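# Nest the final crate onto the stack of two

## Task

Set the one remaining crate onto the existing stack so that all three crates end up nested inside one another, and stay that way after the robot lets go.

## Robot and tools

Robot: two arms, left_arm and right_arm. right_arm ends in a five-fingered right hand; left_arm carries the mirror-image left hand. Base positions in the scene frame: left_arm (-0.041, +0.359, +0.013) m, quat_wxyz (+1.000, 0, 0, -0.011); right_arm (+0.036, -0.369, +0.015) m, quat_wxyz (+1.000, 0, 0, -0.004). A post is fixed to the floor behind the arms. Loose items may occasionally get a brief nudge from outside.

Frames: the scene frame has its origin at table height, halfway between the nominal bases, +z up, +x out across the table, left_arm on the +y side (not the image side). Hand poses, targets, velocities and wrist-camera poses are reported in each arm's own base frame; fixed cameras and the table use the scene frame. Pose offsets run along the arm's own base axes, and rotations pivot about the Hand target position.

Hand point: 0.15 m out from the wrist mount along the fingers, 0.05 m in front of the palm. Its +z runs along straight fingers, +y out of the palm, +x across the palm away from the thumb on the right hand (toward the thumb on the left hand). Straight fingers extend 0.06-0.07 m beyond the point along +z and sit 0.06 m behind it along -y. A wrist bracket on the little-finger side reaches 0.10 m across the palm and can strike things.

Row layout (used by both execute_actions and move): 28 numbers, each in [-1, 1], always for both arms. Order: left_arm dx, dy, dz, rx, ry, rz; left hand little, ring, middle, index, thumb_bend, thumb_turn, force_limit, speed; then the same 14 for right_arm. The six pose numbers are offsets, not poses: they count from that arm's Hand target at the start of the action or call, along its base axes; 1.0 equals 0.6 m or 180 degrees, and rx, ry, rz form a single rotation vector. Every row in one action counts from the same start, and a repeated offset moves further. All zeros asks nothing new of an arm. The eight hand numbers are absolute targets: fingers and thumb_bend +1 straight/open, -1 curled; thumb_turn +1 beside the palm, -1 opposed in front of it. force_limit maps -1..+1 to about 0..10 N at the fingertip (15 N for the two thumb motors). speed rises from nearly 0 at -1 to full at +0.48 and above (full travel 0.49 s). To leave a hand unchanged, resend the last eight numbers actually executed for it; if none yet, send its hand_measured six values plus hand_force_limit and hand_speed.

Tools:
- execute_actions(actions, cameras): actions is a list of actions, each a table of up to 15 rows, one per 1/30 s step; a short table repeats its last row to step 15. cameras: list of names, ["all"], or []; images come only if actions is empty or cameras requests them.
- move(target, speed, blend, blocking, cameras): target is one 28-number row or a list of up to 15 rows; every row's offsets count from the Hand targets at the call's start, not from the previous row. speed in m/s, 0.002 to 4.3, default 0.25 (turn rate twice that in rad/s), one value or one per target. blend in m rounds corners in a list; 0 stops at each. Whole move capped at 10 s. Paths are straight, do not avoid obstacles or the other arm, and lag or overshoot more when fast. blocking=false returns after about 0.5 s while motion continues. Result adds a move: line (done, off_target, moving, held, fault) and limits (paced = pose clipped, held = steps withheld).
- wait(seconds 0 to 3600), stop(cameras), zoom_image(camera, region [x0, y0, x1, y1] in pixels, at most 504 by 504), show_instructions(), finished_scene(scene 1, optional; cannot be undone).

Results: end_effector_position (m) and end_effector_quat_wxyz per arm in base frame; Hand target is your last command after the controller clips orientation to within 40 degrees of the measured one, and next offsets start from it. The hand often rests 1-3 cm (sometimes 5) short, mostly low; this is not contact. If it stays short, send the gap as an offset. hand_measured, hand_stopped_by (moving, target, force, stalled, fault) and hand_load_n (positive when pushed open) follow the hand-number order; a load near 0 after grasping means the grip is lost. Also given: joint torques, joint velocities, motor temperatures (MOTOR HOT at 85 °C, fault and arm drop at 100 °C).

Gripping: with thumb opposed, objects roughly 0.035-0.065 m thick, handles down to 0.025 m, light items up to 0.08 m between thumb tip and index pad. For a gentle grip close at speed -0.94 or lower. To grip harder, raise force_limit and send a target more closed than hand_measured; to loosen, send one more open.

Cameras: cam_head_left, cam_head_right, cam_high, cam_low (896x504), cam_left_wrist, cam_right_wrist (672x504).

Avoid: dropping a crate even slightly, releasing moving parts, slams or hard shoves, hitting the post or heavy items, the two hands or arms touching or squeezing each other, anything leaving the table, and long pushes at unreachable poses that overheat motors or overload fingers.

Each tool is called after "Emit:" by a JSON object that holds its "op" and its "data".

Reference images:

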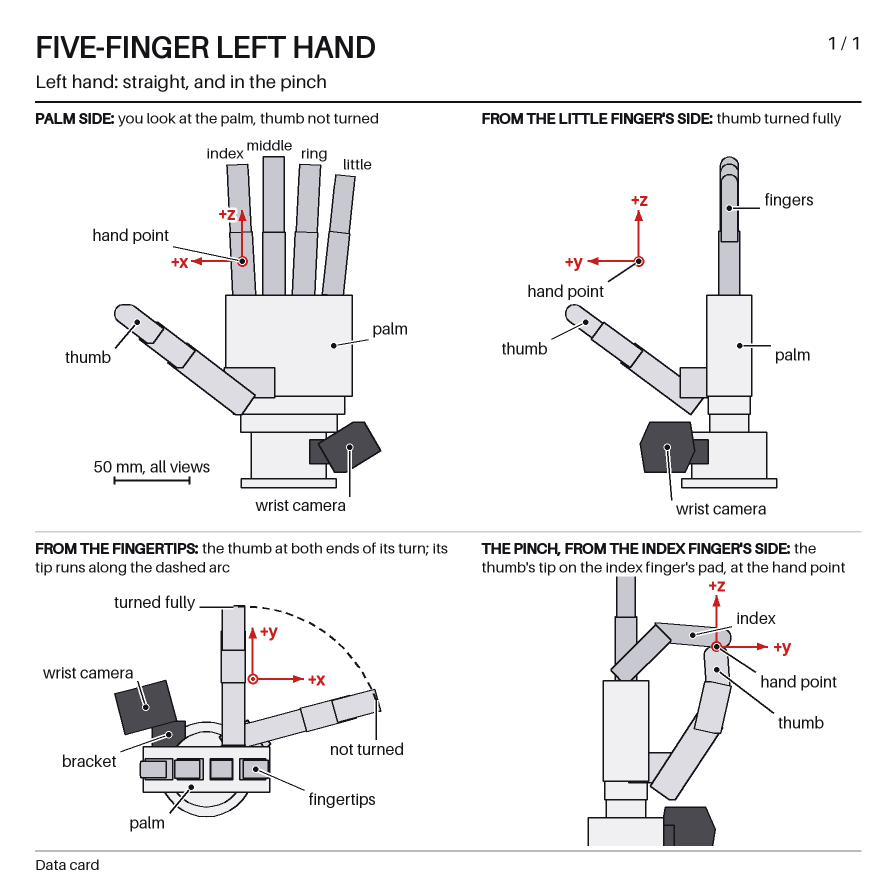

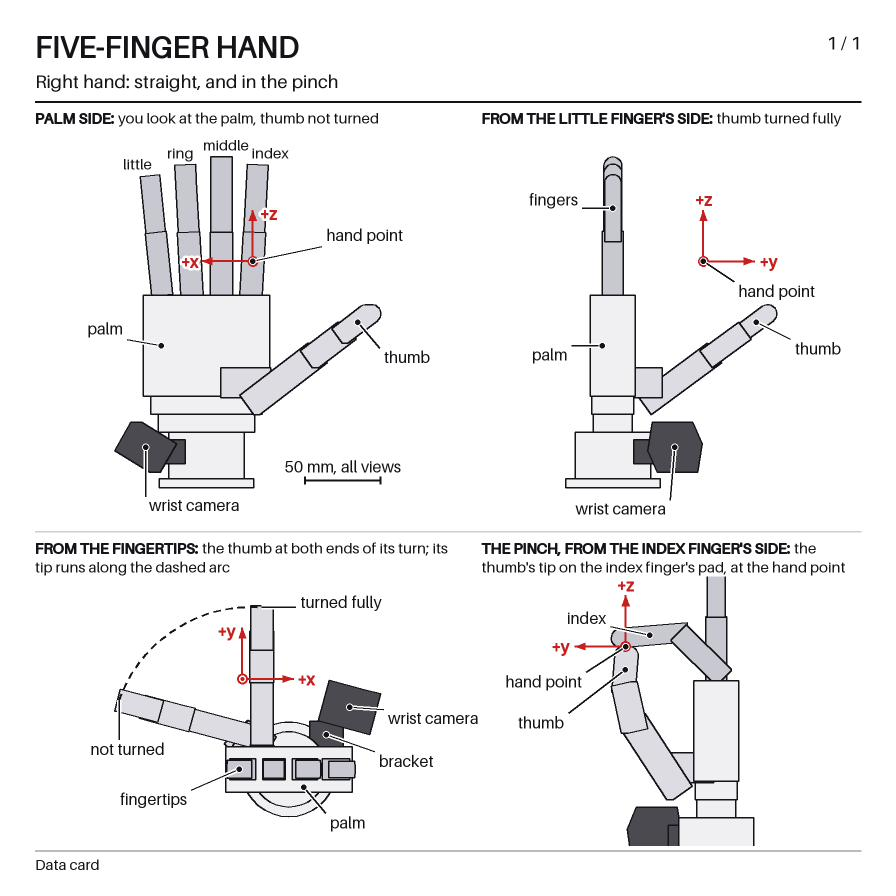

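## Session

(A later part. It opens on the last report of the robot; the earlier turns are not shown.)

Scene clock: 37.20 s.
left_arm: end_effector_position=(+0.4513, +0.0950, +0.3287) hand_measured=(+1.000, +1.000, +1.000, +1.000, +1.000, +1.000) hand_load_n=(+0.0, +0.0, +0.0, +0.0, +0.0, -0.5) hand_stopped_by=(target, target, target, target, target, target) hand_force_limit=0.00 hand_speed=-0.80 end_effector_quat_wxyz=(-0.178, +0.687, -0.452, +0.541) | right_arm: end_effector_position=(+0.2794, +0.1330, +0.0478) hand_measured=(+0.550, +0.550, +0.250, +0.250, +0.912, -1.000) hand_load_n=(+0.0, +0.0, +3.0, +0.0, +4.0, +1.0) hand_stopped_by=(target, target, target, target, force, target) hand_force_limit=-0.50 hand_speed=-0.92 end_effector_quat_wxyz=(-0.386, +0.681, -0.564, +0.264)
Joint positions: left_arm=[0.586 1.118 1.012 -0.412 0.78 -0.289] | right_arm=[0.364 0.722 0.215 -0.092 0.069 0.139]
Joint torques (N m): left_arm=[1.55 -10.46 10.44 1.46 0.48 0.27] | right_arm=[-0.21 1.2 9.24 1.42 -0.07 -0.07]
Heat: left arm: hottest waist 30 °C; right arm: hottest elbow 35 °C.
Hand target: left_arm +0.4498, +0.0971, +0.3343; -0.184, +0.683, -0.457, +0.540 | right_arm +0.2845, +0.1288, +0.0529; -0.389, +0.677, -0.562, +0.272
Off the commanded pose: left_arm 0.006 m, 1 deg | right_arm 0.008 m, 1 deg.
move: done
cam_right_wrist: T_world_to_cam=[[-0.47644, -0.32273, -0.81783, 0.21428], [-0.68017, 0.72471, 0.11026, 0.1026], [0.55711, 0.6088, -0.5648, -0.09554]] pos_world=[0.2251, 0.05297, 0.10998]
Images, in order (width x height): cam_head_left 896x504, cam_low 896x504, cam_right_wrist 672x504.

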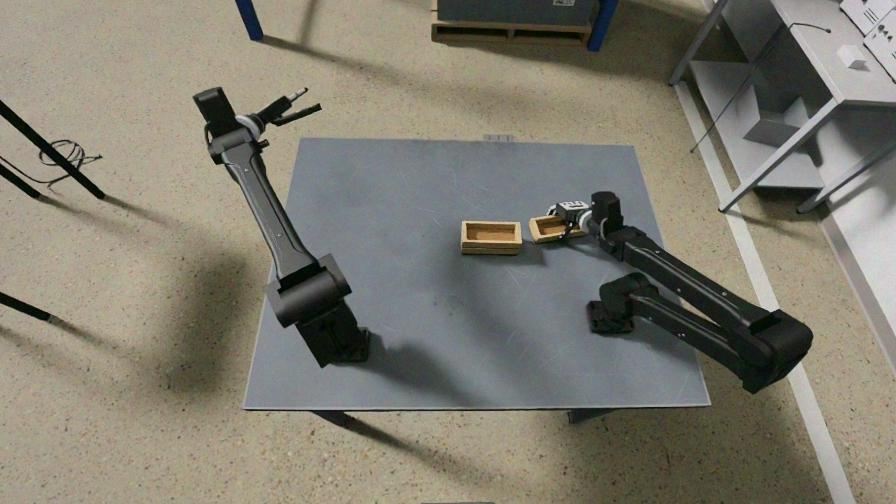

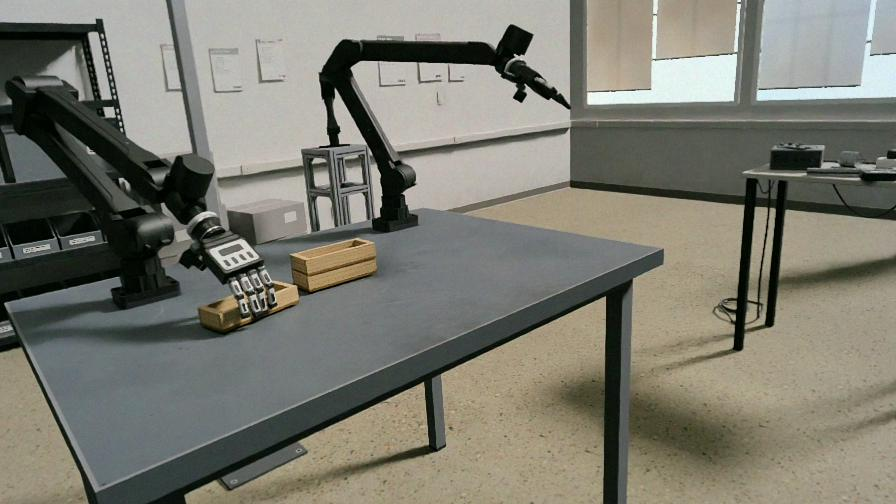

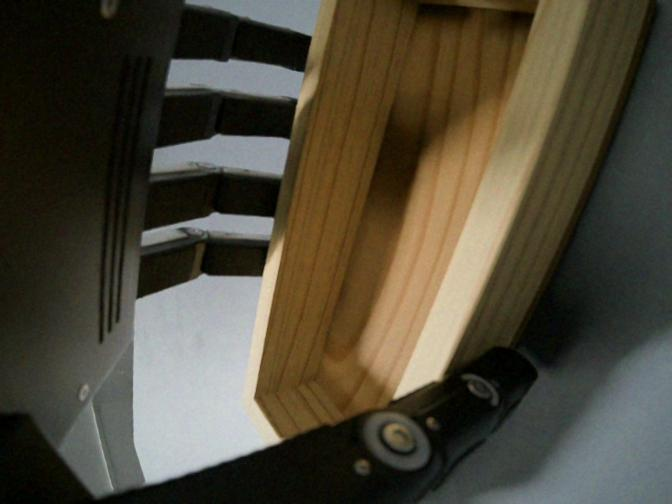

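Emit:
{"op": "move", "data": {"target": [0,0,0,0,0,0, 1,1,1,1,1,1,0,-0.8, 0, 0, 0, 0,0,0, 0.55,0.55,0.25,0.0,0.4,-1,-0.5,-0.92]}}

Emit:
{"op": "move", "data": {"target": [0,0,0,0,0,0, 1,1,1,1,1,1,0,-0.8, 0, 0, 0, 0,0,0, 0.0,0.0,0.25,0.0,0.4,-1,-0.85,-0.92], "cameras": ["cam_low","cam_head_left","cam_right_wrist"]}}

Emit:
{"op": "zoom_image", "data": {"camera": "cam_low", "region": [190, 220, 310, 340]}}

Scene clock: 38.30 s.
left_arm: end_effector_position=(+0.4513, +0.0950, +0.3287) hand_measured=(+1.000, +1.000, +1.000, +1.000, +1.000, +1.000) hand_load_n=(+0.0, +0.0, +0.0, +0.0, +0.0, +0.0) hand_stopped_by=(target, target, target, target, target, target) hand_force_limit=0.00 hand_speed=-0.80 end_effector_quat_wxyz=(-0.178, +0.687, -0.452, +0.541) | right_arm: end_effector_position=(+0.2794, +0.1330, +0.0478) hand_measured=(+0.550, +0.550, +0.250, +0.230, +0.912, -1.000) hand_load_n=(+0.0, +0.0, +1.5, +3.5, +5.5, +0.0) hand_stopped_by=(target, target, target, force, force, target) hand_force_limit=-0.50 hand_speed=-0.92 end_effector_quat_wxyz=(-0.386, +0.681, -0.564, +0.264)
Joint positions: left_arm=[0.586 1.118 1.012 -0.412 0.78 -0.289] | right_arm=[0.364 0.722 0.215 -0.092 0.069 0.139]
Joint torques (N m): left_arm=[1.08 -10.4 10.37 1.39 0.44 0.27] | right_arm=[-0.21 1.26 9.24 1.42 -0.07 -0.07]
Heat: left arm: hottest waist 30 °C; right arm: hottest elbow 35 °C.
Hand target: left_arm +0.4498, +0.0971, +0.3343; -0.184, +0.683, -0.457, +0.540 | right_arm +0.2845, +0.1288, +0.0529; -0.389, +0.677, -0.562, +0.272
Off the commanded pose: left_arm 0.006 m, 1 deg | right_arm 0.008 m, 1 deg.
move: done

Scene clock: 39.90 s.
left_arm: end_effector_position=(+0.4513, +0.0950, +0.3287) hand_measured=(+1.000, +1.000, +1.000, +1.000, +1.000, +1.000) hand_load_n=(+0.0, +0.0, -0.5, +0.0, +0.0, +0.0) hand_stopped_by=(target, target, target, target, target, target) hand_force_limit=0.00 hand_speed=-0.80 end_effector_quat_wxyz=(-0.178, +0.687, -0.452, +0.541) | right_arm: end_effector_position=(+0.2794, +0.1330, +0.0478) hand_measured=(+0.260, +0.252, +0.250, +0.230, +0.912, -1.000) hand_load_n=(+0.5, +2.5, +0.5, +3.0, +6.0, +1.5) hand_stopped_by=(force, force, target, force, force, target) hand_force_limit=-0.85 hand_speed=-0.92 end_effector_quat_wxyz=(-0.386, +0.681, -0.564, +0.264)
Joint positions: left_arm=[0.586 1.118 1.012 -0.412 0.78 -0.289] | right_arm=[0.364 0.722 0.215 -0.092 0.069 0.139]
Joint torques (N m): left_arm=[1.26 -10.17 10.35 1.36 0.44 0.26] | right_arm=[-0.21 1.26 9.24 1.42 -0.07 -0.07]
Heat: left arm: hottest waist 30 °C; right arm: hottest elbow 35 °C.
Hand target: left_arm +0.4498, +0.0971, +0.3343; -0.184, +0.683, -0.457, +0.540 | right_arm +0.2845, +0.1288, +0.0529; -0.389, +0.677, -0.562, +0.272
Off the commanded pose: left_arm 0.006 m, 1 deg | right_arm 0.008 m, 1 deg.
move: done
cam_right_wrist: T_world_to_cam=[[-0.47632, -0.32307, -0.81777, 0.21424], [-0.68032, 0.72462, 0.11, 0.10274], [0.55703, 0.60874, -0.56494, -0.09544]] pos_world=[0.2251, 0.05287, 0.10998]
Images, in order (width x height): cam_head_left 896x504, cam_low 896x504, cam_right_wrist 672x504.

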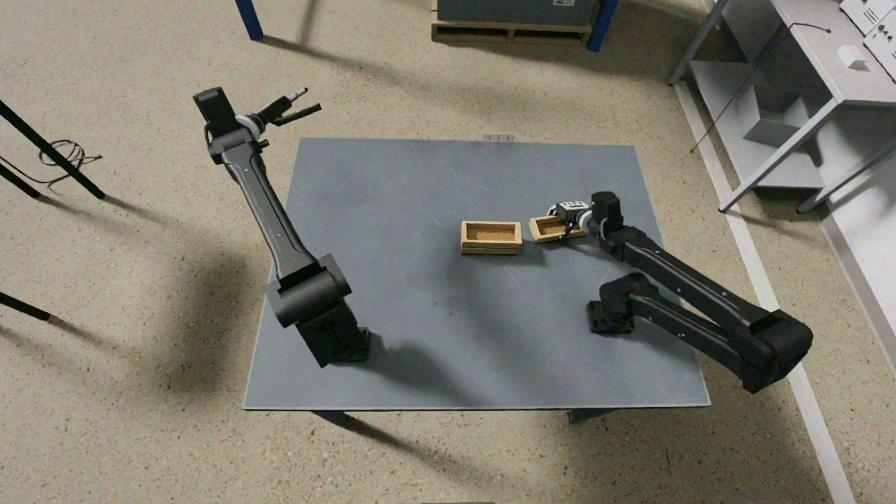

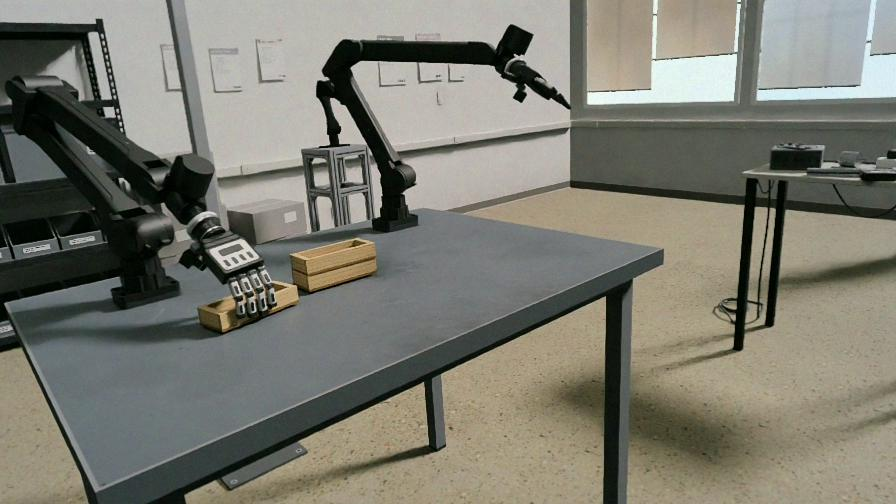

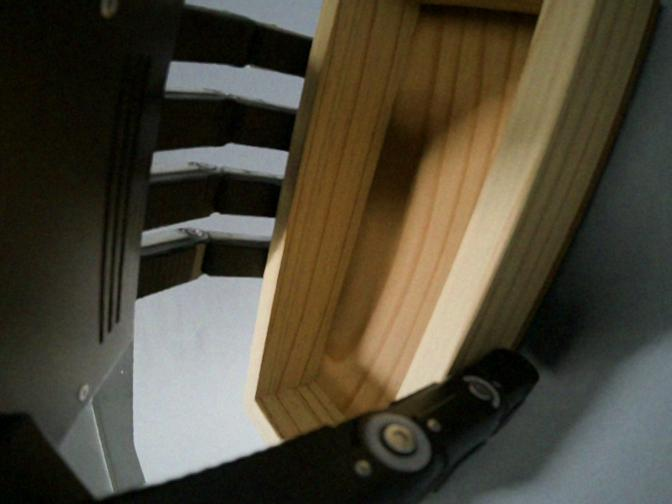

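Scaled by 4.200.

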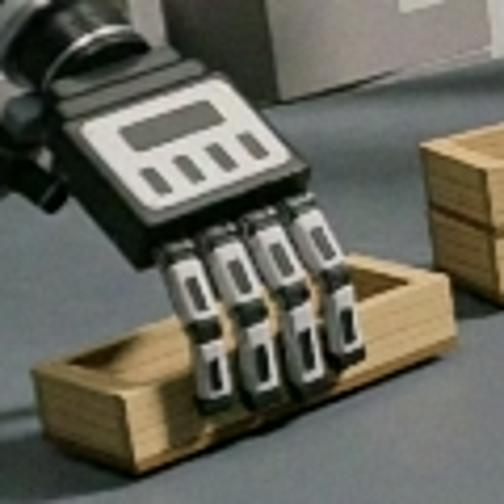

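Emit:
{"op": "move", "data": {"target": [0,0,0,0,0,0, 1,1,1,1,1,1,0,-0.8, 0, 0, 0.06, 0,0,0, 0.0,0.0,0.25,0.0,0.4,-1,-0.85,-0.92], "speed": 0.06, "cameras": ["cam_low","cam_head_left","cam_right_wrist"]}}

Emit:
{"op": "zoom_image", "data": {"camera": "cam_low", "region": [180, 200, 320, 340]}}

Scene clock: 41.60 s.
left_arm: end_effector_position=(+0.4513, +0.0950, +0.3287) hand_measured=(+1.000, +1.000, +1.000, +1.000, +1.000, +1.000) hand_load_n=(-0.5, +0.0, -0.5, +0.0, +0.0, +0.0) hand_stopped_by=(target, target, target, target, target, target) hand_force_limit=0.00 hand_speed=-0.80 end_effector_quat_wxyz=(-0.178, +0.687, -0.452, +0.541) | right_arm: end_effector_position=(+0.2645, +0.1273, +0.0558) hand_measured=(+0.260, +0.252, +0.250, +0.230, +0.912, -1.000) hand_load_n=(+0.5, +2.0, +0.5, +3.0, +6.0, +1.5) hand_stopped_by=(force, force, target, force, force, target) hand_force_limit=-0.85 hand_speed=-0.92 end_effector_quat_wxyz=(-0.368, +0.690, -0.570, +0.253)
Joint positions: left_arm=[0.586 1.118 1.012 -0.412 0.78 -0.289] | right_arm=[0.364 0.636 0.241 -0.251 0.069 0.139]
Joint torques (N m): left_arm=[1.32 -10.11 10.47 1.33 0.43 0.26] | right_arm=[-0.09 1.26 14.01 1.16 0.02 -0.06]
Heat: left arm: hottest waist 30 °C; right arm: hottest elbow 35 °C.
Hand target: left_arm +0.4498, +0.0971, +0.3343; -0.184, +0.683, -0.457, +0.540 | right_arm +0.2845, +0.1288, +0.0889; -0.389, +0.677, -0.562, +0.272
Off the commanded pose: left_arm 0.006 m, 1 deg | right_arm 0.039 m, 4 deg.
move: off_target (right_arm)
cam_right_wrist: T_world_to_cam=[[-0.51159, -0.3365, -0.7906, 0.22148], [-0.6751, 0.72661, 0.12759, 0.0931], [0.53152, 0.59901, -0.5989, -0.06924]] pos_world=[0.21296, 0.04835, 0.12176]
Images, in order (width x height): cam_head_left 896x504, cam_low 896x504, cam_right_wrist 672x504.

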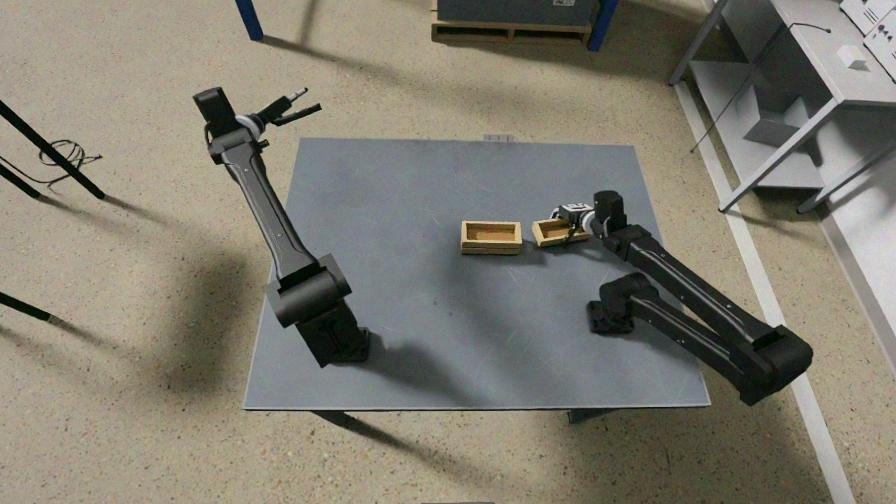

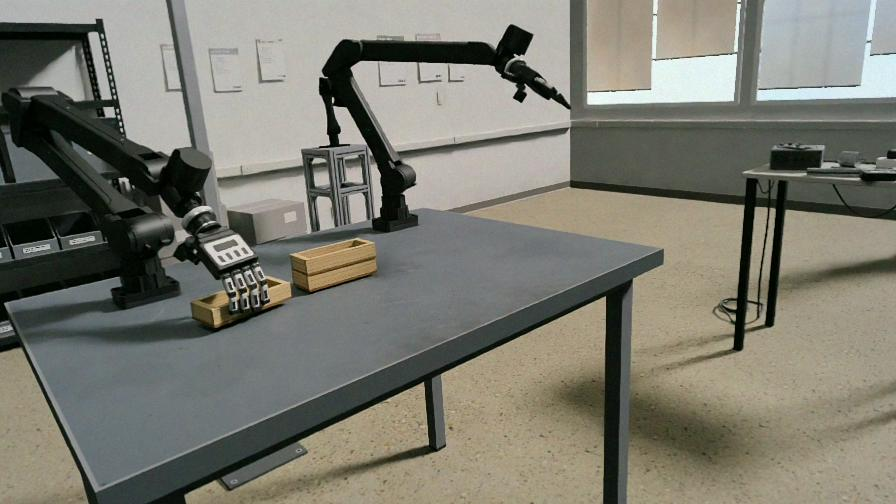

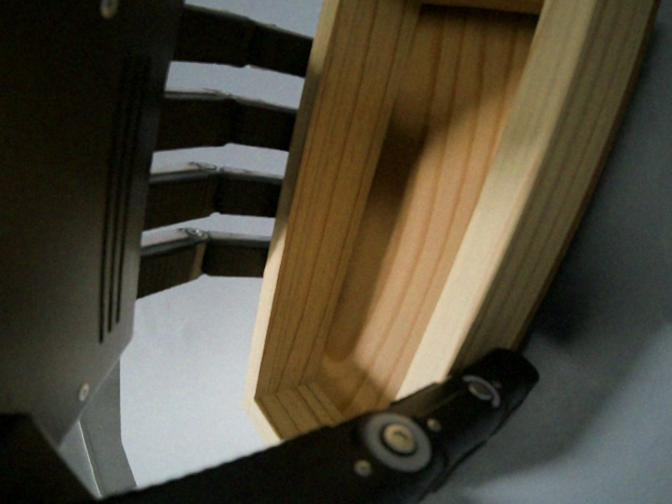

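Scaled by 3.600.

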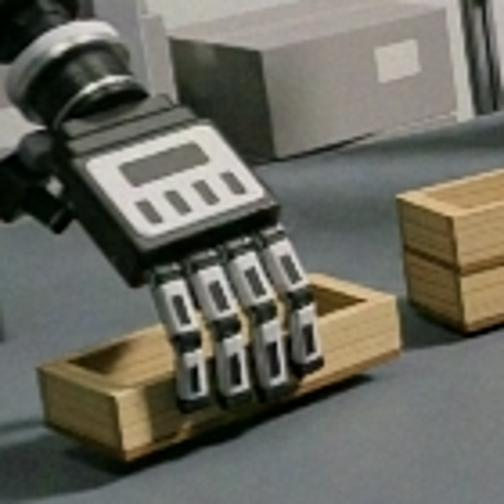

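Emit:
{"op": "move", "data": {"target": [0,0,0,0,0,0, 1,1,1,1,1,1,0,-0.8, 0, 0, 0.08, 0,0,0, 0.0,0.0,0.25,0.0,0.4,-1,-0.85,-0.92], "speed": 0.08, "cameras": ["cam_low","cam_head_left","cam_right_wrist"]}}

Emit:
{"op": "zoom_image", "data": {"camera": "cam_low", "region": [180, 200, 320, 340]}}

Scene clock: 43.33 s.
left_arm: end_effector_position=(+0.4513, +0.0950, +0.3287) hand_measured=(+1.000, +1.000, +1.000, +1.000, +1.000, +1.000) hand_load_n=(+0.0, +0.0, +0.0, +0.0, +0.0, +0.0) hand_stopped_by=(target, target, target, target, target, target) hand_force_limit=0.00 hand_speed=-0.80 end_effector_quat_wxyz=(-0.178, +0.687, -0.452, +0.541) | right_arm: end_effector_position=(+0.2675, +0.1285, +0.1016) hand_measured=(+0.260, +0.252, +0.250, +0.230, +0.912, -1.000) hand_load_n=(+0.5, +2.0, +0.5, +2.5, +6.0, +1.5) hand_stopped_by=(force, force, target, force, force, target) hand_force_limit=-0.85 hand_speed=-0.92 end_effector_quat_wxyz=(-0.367, +0.690, -0.570, +0.253)
Joint positions: left_arm=[0.586 1.118 1.012 -0.412 0.78 -0.289] | right_arm=[0.364 0.575 0.353 -0.426 0.069 0.139]
Joint torques (N m): left_arm=[1.38 -10.29 10.47 1.37 0.41 0.27] | right_arm=[-0.03 1.38 14.61 1.18 0.03 -0.06]
Heat: left arm: hottest waist 30 °C; right arm: hottest elbow 35 °C.
Hand target: left_arm +0.4498, +0.0971, +0.3343; -0.184, +0.683, -0.457, +0.540 | right_arm +0.2844, +0.1288, +0.1368; -0.388, +0.677, -0.562, +0.272
Off the commanded pose: left_arm 0.006 m, 1 deg | right_arm 0.039 m, 4 deg.
move: off_target (right_arm)
cam_right_wrist: T_world_to_cam=[[-0.51328, -0.3371, -0.78924, 0.25997], [-0.6748, 0.72673, 0.12846, 0.08831], [0.53027, 0.59852, -0.60049, -0.04343]] pos_world=[0.21606, 0.04945, 0.16776]
Images, in order (width x height): cam_head_left 896x504, cam_low 896x504, cam_right_wrist 672x504.

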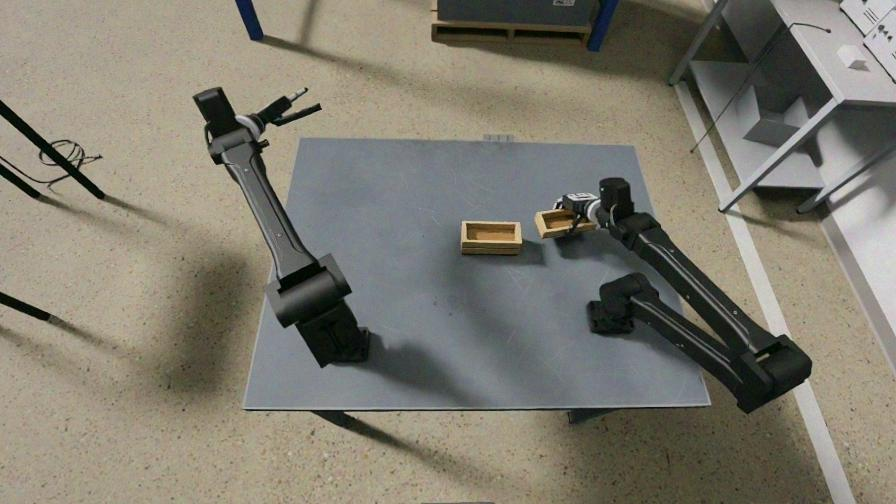

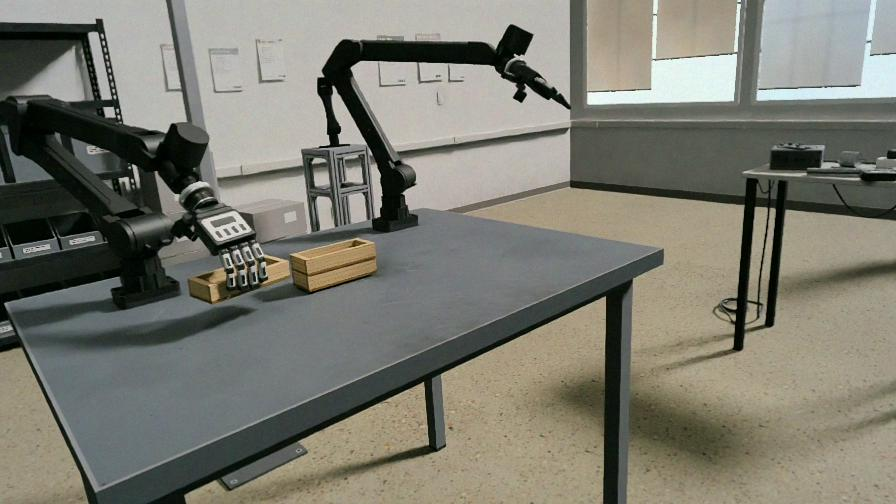

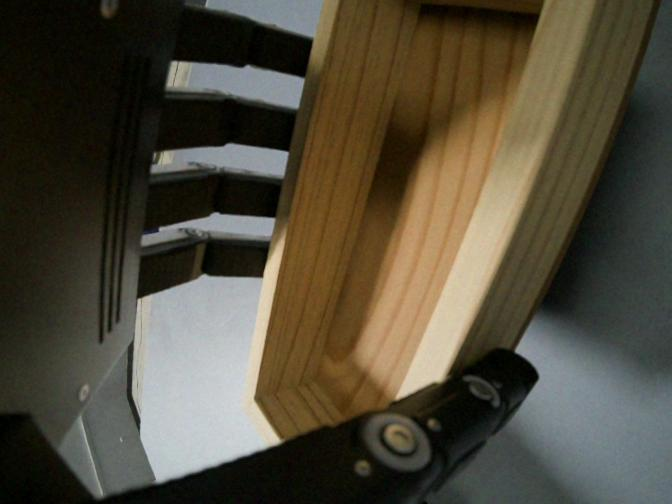

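Scaled by 3.600.

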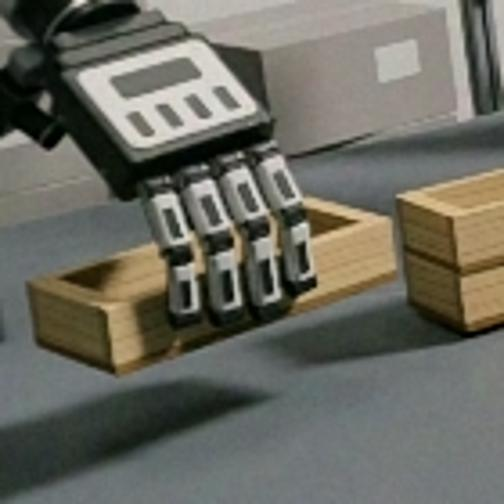

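Emit:
{"op": "move", "data": {"target": [[0,0,0,0,0,0, 1,1,1,1,1,1,0,-0.8, 0, 0, 0.1, 0,0,0, 0.0,0.0,0.25,0.0,0.4,-1,-0.85,-0.92],[0,0,0,0,0,0, 1,1,1,1,1,1,0,-0.8, -0.0757, 0.3737, 0.1053, 0,0,-0.07, 0.0,0.0,0.25,0.0,0.4,-1,-0.85,-0.92]], "speed": 0.12, "blend": 0.01, "cameras": ["all"]}}

Emit:
{"op": "zoom_image", "data": {"camera": "cam_head_left", "region": [430, 180, 570, 270]}}

Emit:
{"op": "zoom_image", "data": {"camera": "cam_head_right", "region": [440, 180, 580, 270]}}

Emit:
{"op": "zoom_image", "data": {"camera": "cam_low", "region": [250, 160, 410, 320]}}

Emit:
{"op": "zoom_image", "data": {"camera": "cam_high", "region": [360, 160, 500, 270]}}

Scene clock: 49.47 s.
left_arm: end_effector_position=(+0.4513, +0.0950, +0.3287) hand_measured=(+1.000, +1.000, +1.000, +1.000, +1.000, +1.000) hand_load_n=(+0.0, +0.0, +0.0, -0.5, +0.0, +0.0) hand_stopped_by=(target, target, target, target, target, target) hand_force_limit=0.00 hand_speed=-0.80 end_effector_quat_wxyz=(-0.178, +0.687, -0.452, +0.541) | right_arm: end_effector_position=(+0.2367, +0.3339, +0.1743) hand_measured=(+0.260, +0.252, +0.250, +0.230, +0.912, -1.000) hand_load_n=(+0.5, +2.0, +0.5, +3.0, +6.0, +1.5) hand_stopped_by=(force, force, target, force, force, target) hand_force_limit=-0.85 hand_speed=-0.92 end_effector_quat_wxyz=(-0.333, +0.624, -0.629, +0.323)
Joint positions: left_arm=[0.586 1.118 1.012 -0.412 0.78 -0.289] | right_arm=[1.217 1.121 0.853 -0.827 0.876 0.999]
Joint torques (N m): left_arm=[1.44 -10.4 10.39 1.35 0.43 0.28] | right_arm=[2.08 -2.55 13.38 0.4 1.06 0.2]
Heat: left arm: hottest elbow 31 °C; right arm: hottest elbow 36 °C.
Hand target: left_arm +0.4498, +0.0971, +0.3343; -0.184, +0.683, -0.457, +0.540 | right_arm +0.2391, +0.3530, +0.2001; -0.356, +0.611, -0.633, +0.313
Off the commanded pose: left_arm 0.006 m, 1 deg | right_arm 0.032 m, 3 deg.
move: off_target (right_arm)
cam_left_wrist: T_world_to_cam=[[0.43313, 0.30373, 0.84862, -0.50271], [-0.58108, -0.62564, 0.5205, 0.14226], [0.68902, -0.71856, -0.09449, -0.09905]] pos_world=[0.36865, 0.17052, 0.3432]
cam_right_wrist: T_world_to_cam=[[-0.54188, -0.25618, -0.80046, 0.35254], [-0.49851, 0.86476, 0.06071, -0.16712], [0.67665, 0.43194, -0.5963, -0.08625]] pos_world=[0.16608, 0.27209, 0.24091]

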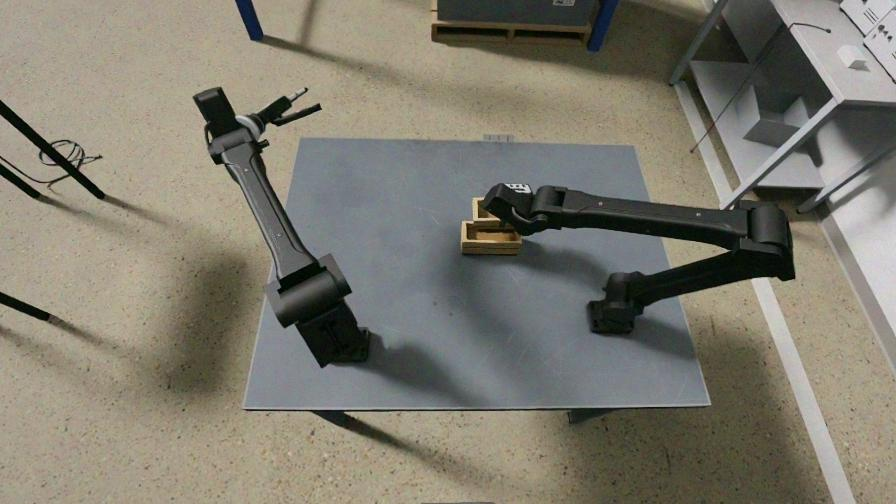

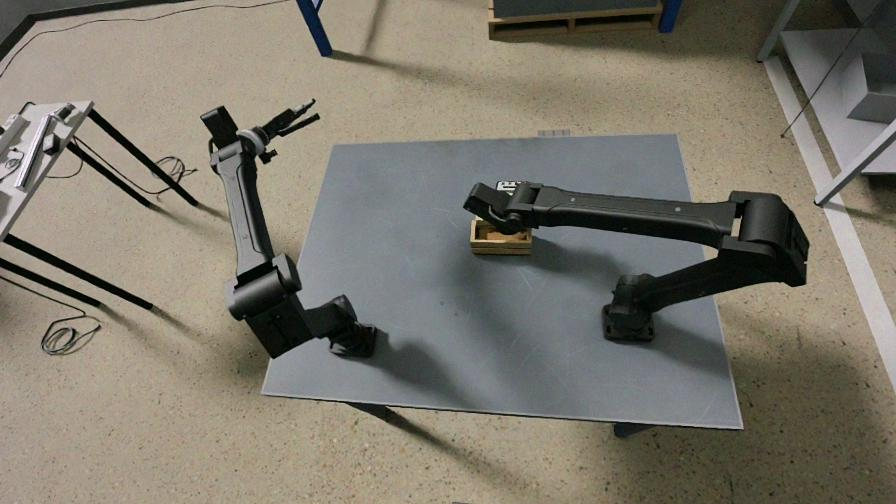

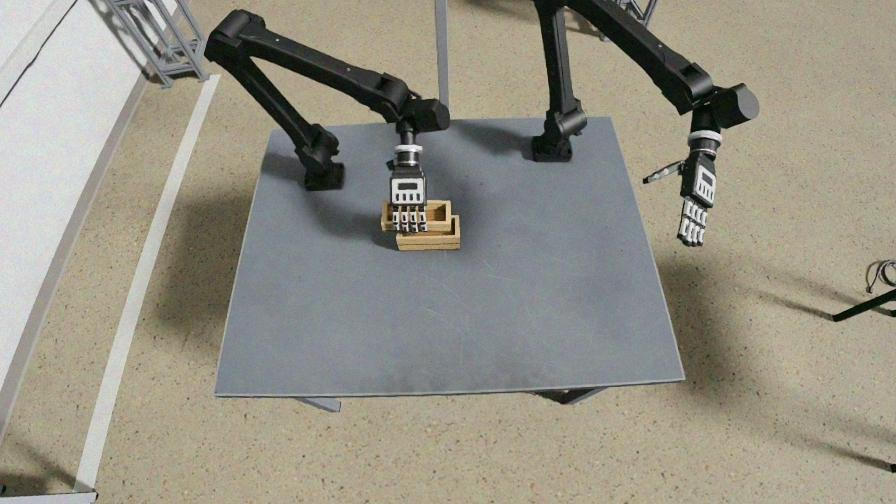

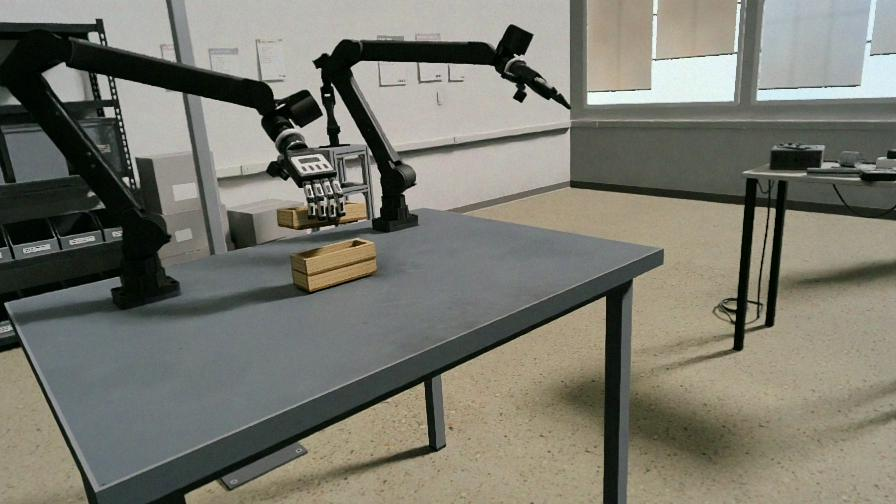

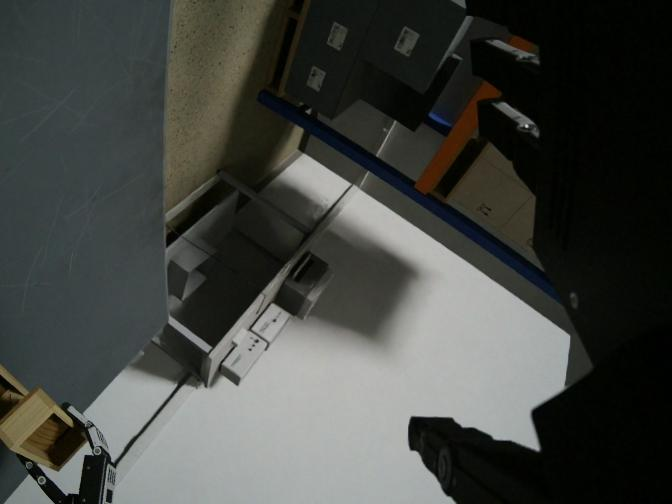

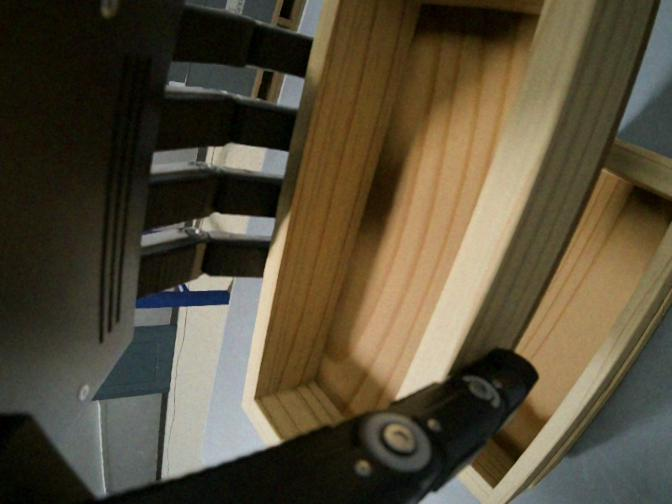

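Scaled by 3.600.

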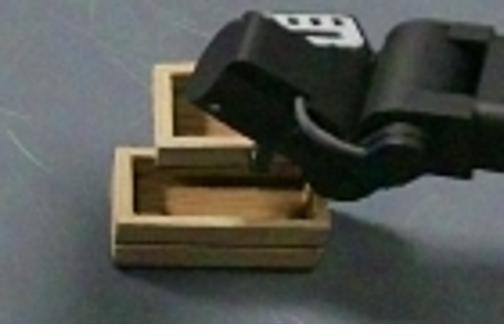

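Scaled by 3.600.

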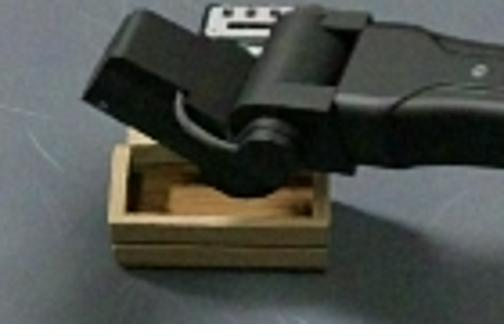

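Scaled by 3.150.

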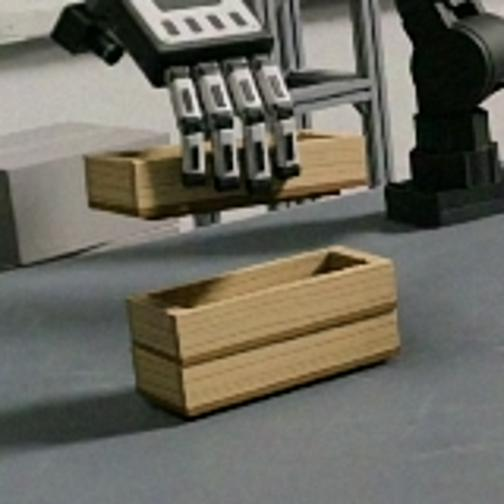

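Scaled by 3.600.

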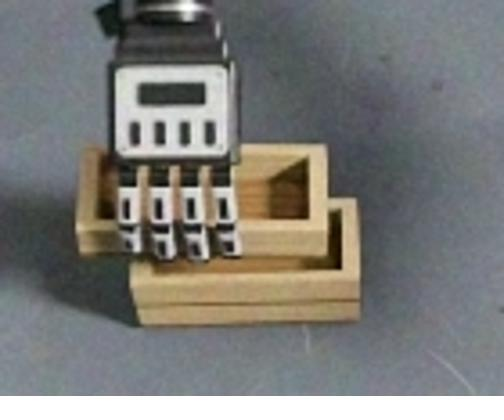

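Emit:
{"op": "move", "data": {"target": [-0.225,-0.248,-0.122,0.104,0.0485,-0.275, 1,1,1,1,1,1,0,-0.8, -0.022, 0.036, 0, 0.0195,0,0.002, 0.0,0.0,0.25,0.0,0.4,-1,-0.85,-0.92], "speed": 0.15, "cameras": ["all"]}}

Emit:
{"op": "zoom_image", "data": {"camera": "cam_high", "region": [360, 160, 500, 270]}}

Emit:
{"op": "zoom_image", "data": {"camera": "cam_low", "region": [250, 160, 410, 320]}}

Scene clock: 56.83 s.
left_arm: end_effector_position=(+0.3098, -0.0524, +0.2443) hand_measured=(+1.000, +1.000, +1.000, +1.000, +1.000, +1.000) hand_load_n=(+0.0, +0.0, -0.5, +0.0, -0.5, -0.5) hand_stopped_by=(target, target, target, target, target, target) hand_force_limit=0.00 hand_speed=-0.80 end_effector_quat_wxyz=(-0.005, -0.447, +0.783, -0.433) | right_arm: end_effector_position=(+0.2243, +0.3511, +0.1727) hand_measured=(+0.260, +0.252, +0.250, +0.230, +0.912, -1.000) hand_load_n=(+0.0, +2.0, +0.5, +3.0, +6.0, +1.5) hand_stopped_by=(force, force, target, force, force, target) hand_force_limit=-0.85 hand_speed=-0.92 end_effector_quat_wxyz=(-0.347, +0.617, -0.636, +0.307)
Joint positions: left_arm=[0.29 1.099 1.012 -1.221 0.868 0.701] | right_arm=[1.262 1.141 0.86 -0.827 0.88 1.072]
Joint torques (N m): left_arm=[0.5 -9.82 11.79 0.43 0.61 0.3] | right_arm=[2.43 -2.67 13.34 0.88 1.06 0.21]
Heat: left arm: hottest elbow 31 °C; right arm: hottest elbow 37 °C.
Hand target: left_arm +0.3148, -0.0517, +0.2610; +0.013, -0.430, +0.790, -0.436 | right_arm +0.2258, +0.3746, +0.2000; -0.376, +0.602, -0.641, +0.292
Off the commanded pose: left_arm 0.017 m, 3 deg | right_arm 0.036 m, 4 deg.
move: off_target (left_arm, right_arm)
cam_left_wrist: T_world_to_cam=[[0.53845, -0.40362, 0.73971, -0.36819], [-0.83501, -0.13757, 0.53276, 0.11299], [-0.11327, -0.90453, -0.4111, 0.20073]] pos_world=[0.31533, 0.0485, 0.29468]
cam_right_wrist: T_world_to_cam=[[-0.54363, -0.21923, -0.81019, 0.33803], [-0.49953, 0.86022, 0.1024, -0.19344], [0.67449, 0.46038, -0.57715, -0.0991]] pos_world=[0.15398, 0.28613, 0.23648]

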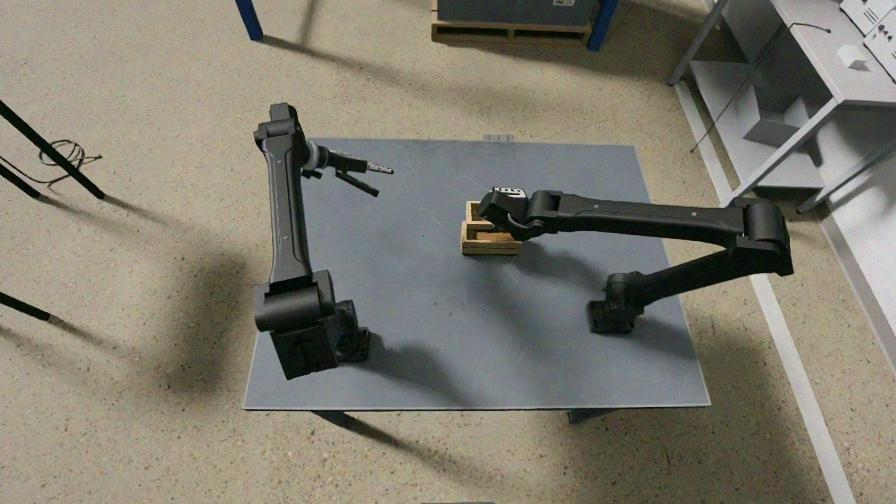

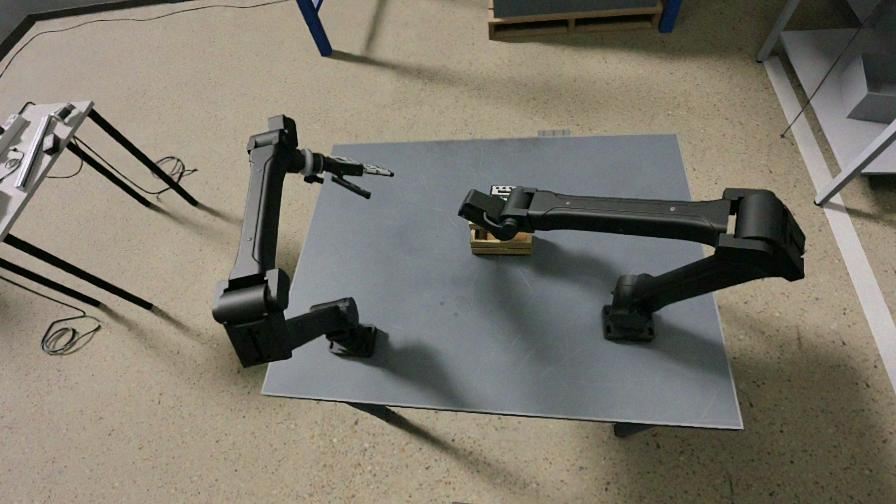

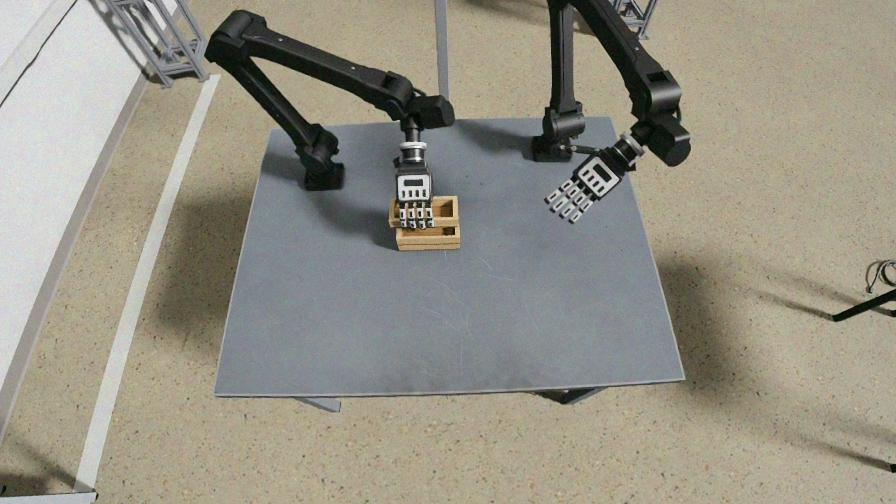

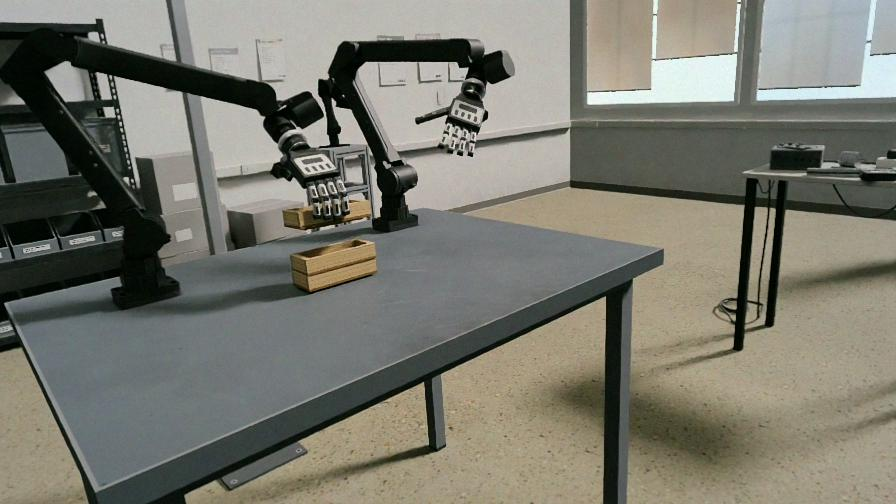

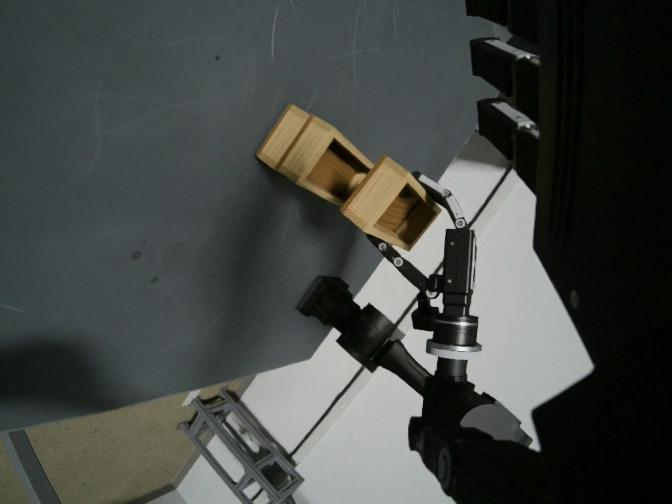

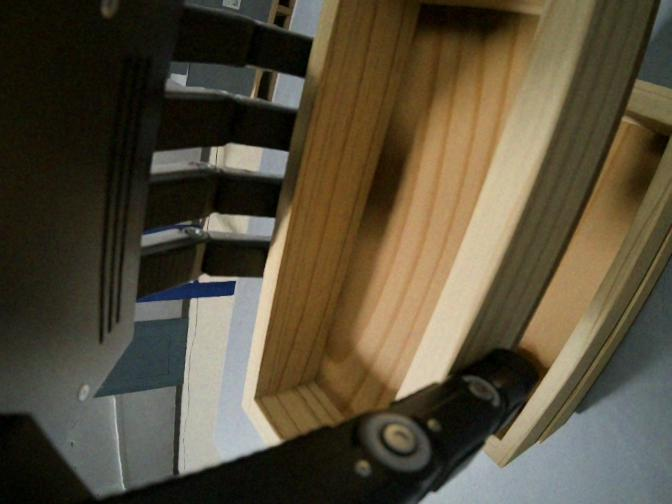

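Scaled by 3.600.

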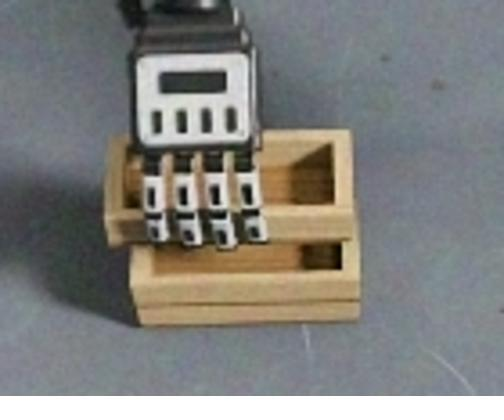

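Scaled by 3.150.

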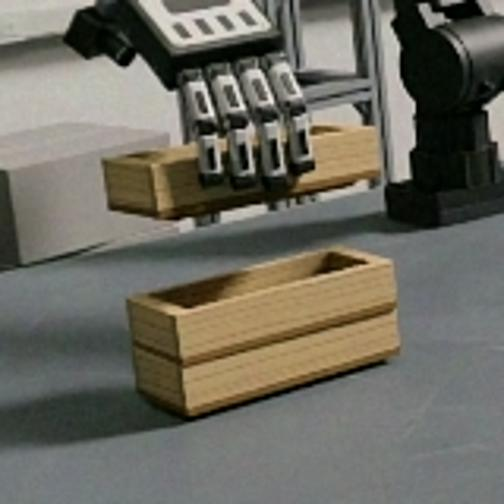

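Emit:
{"op": "zoom_image", "data": {"camera": "cam_left_wrist", "region": [240, 90, 460, 260]}}

Scaled by 2.291 from the camera's image (finer frame: 960x720).

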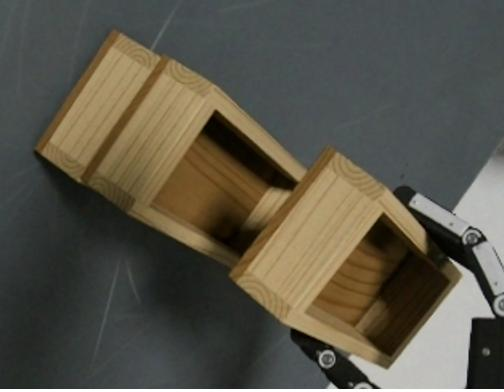

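Emit:
{"op": "zoom_image", "data": {"camera": "cam_left_wrist", "region": [250, 95, 350, 195]}}

Emit:
{"op": "zoom_image", "data": {"camera": "cam_left_wrist", "region": [335, 145, 455, 265]}}

Scaled by 5.040 from the camera's image (finer frame: 960x720).

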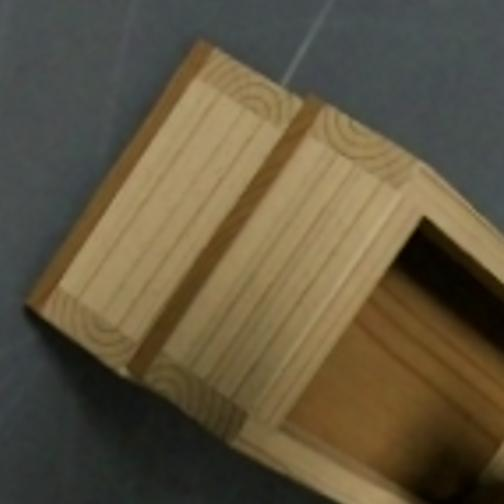

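Scaled by 4.200 from the camera's image (finer frame: 960x720).

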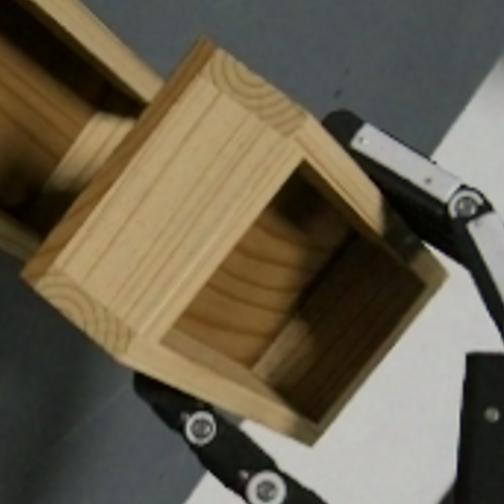

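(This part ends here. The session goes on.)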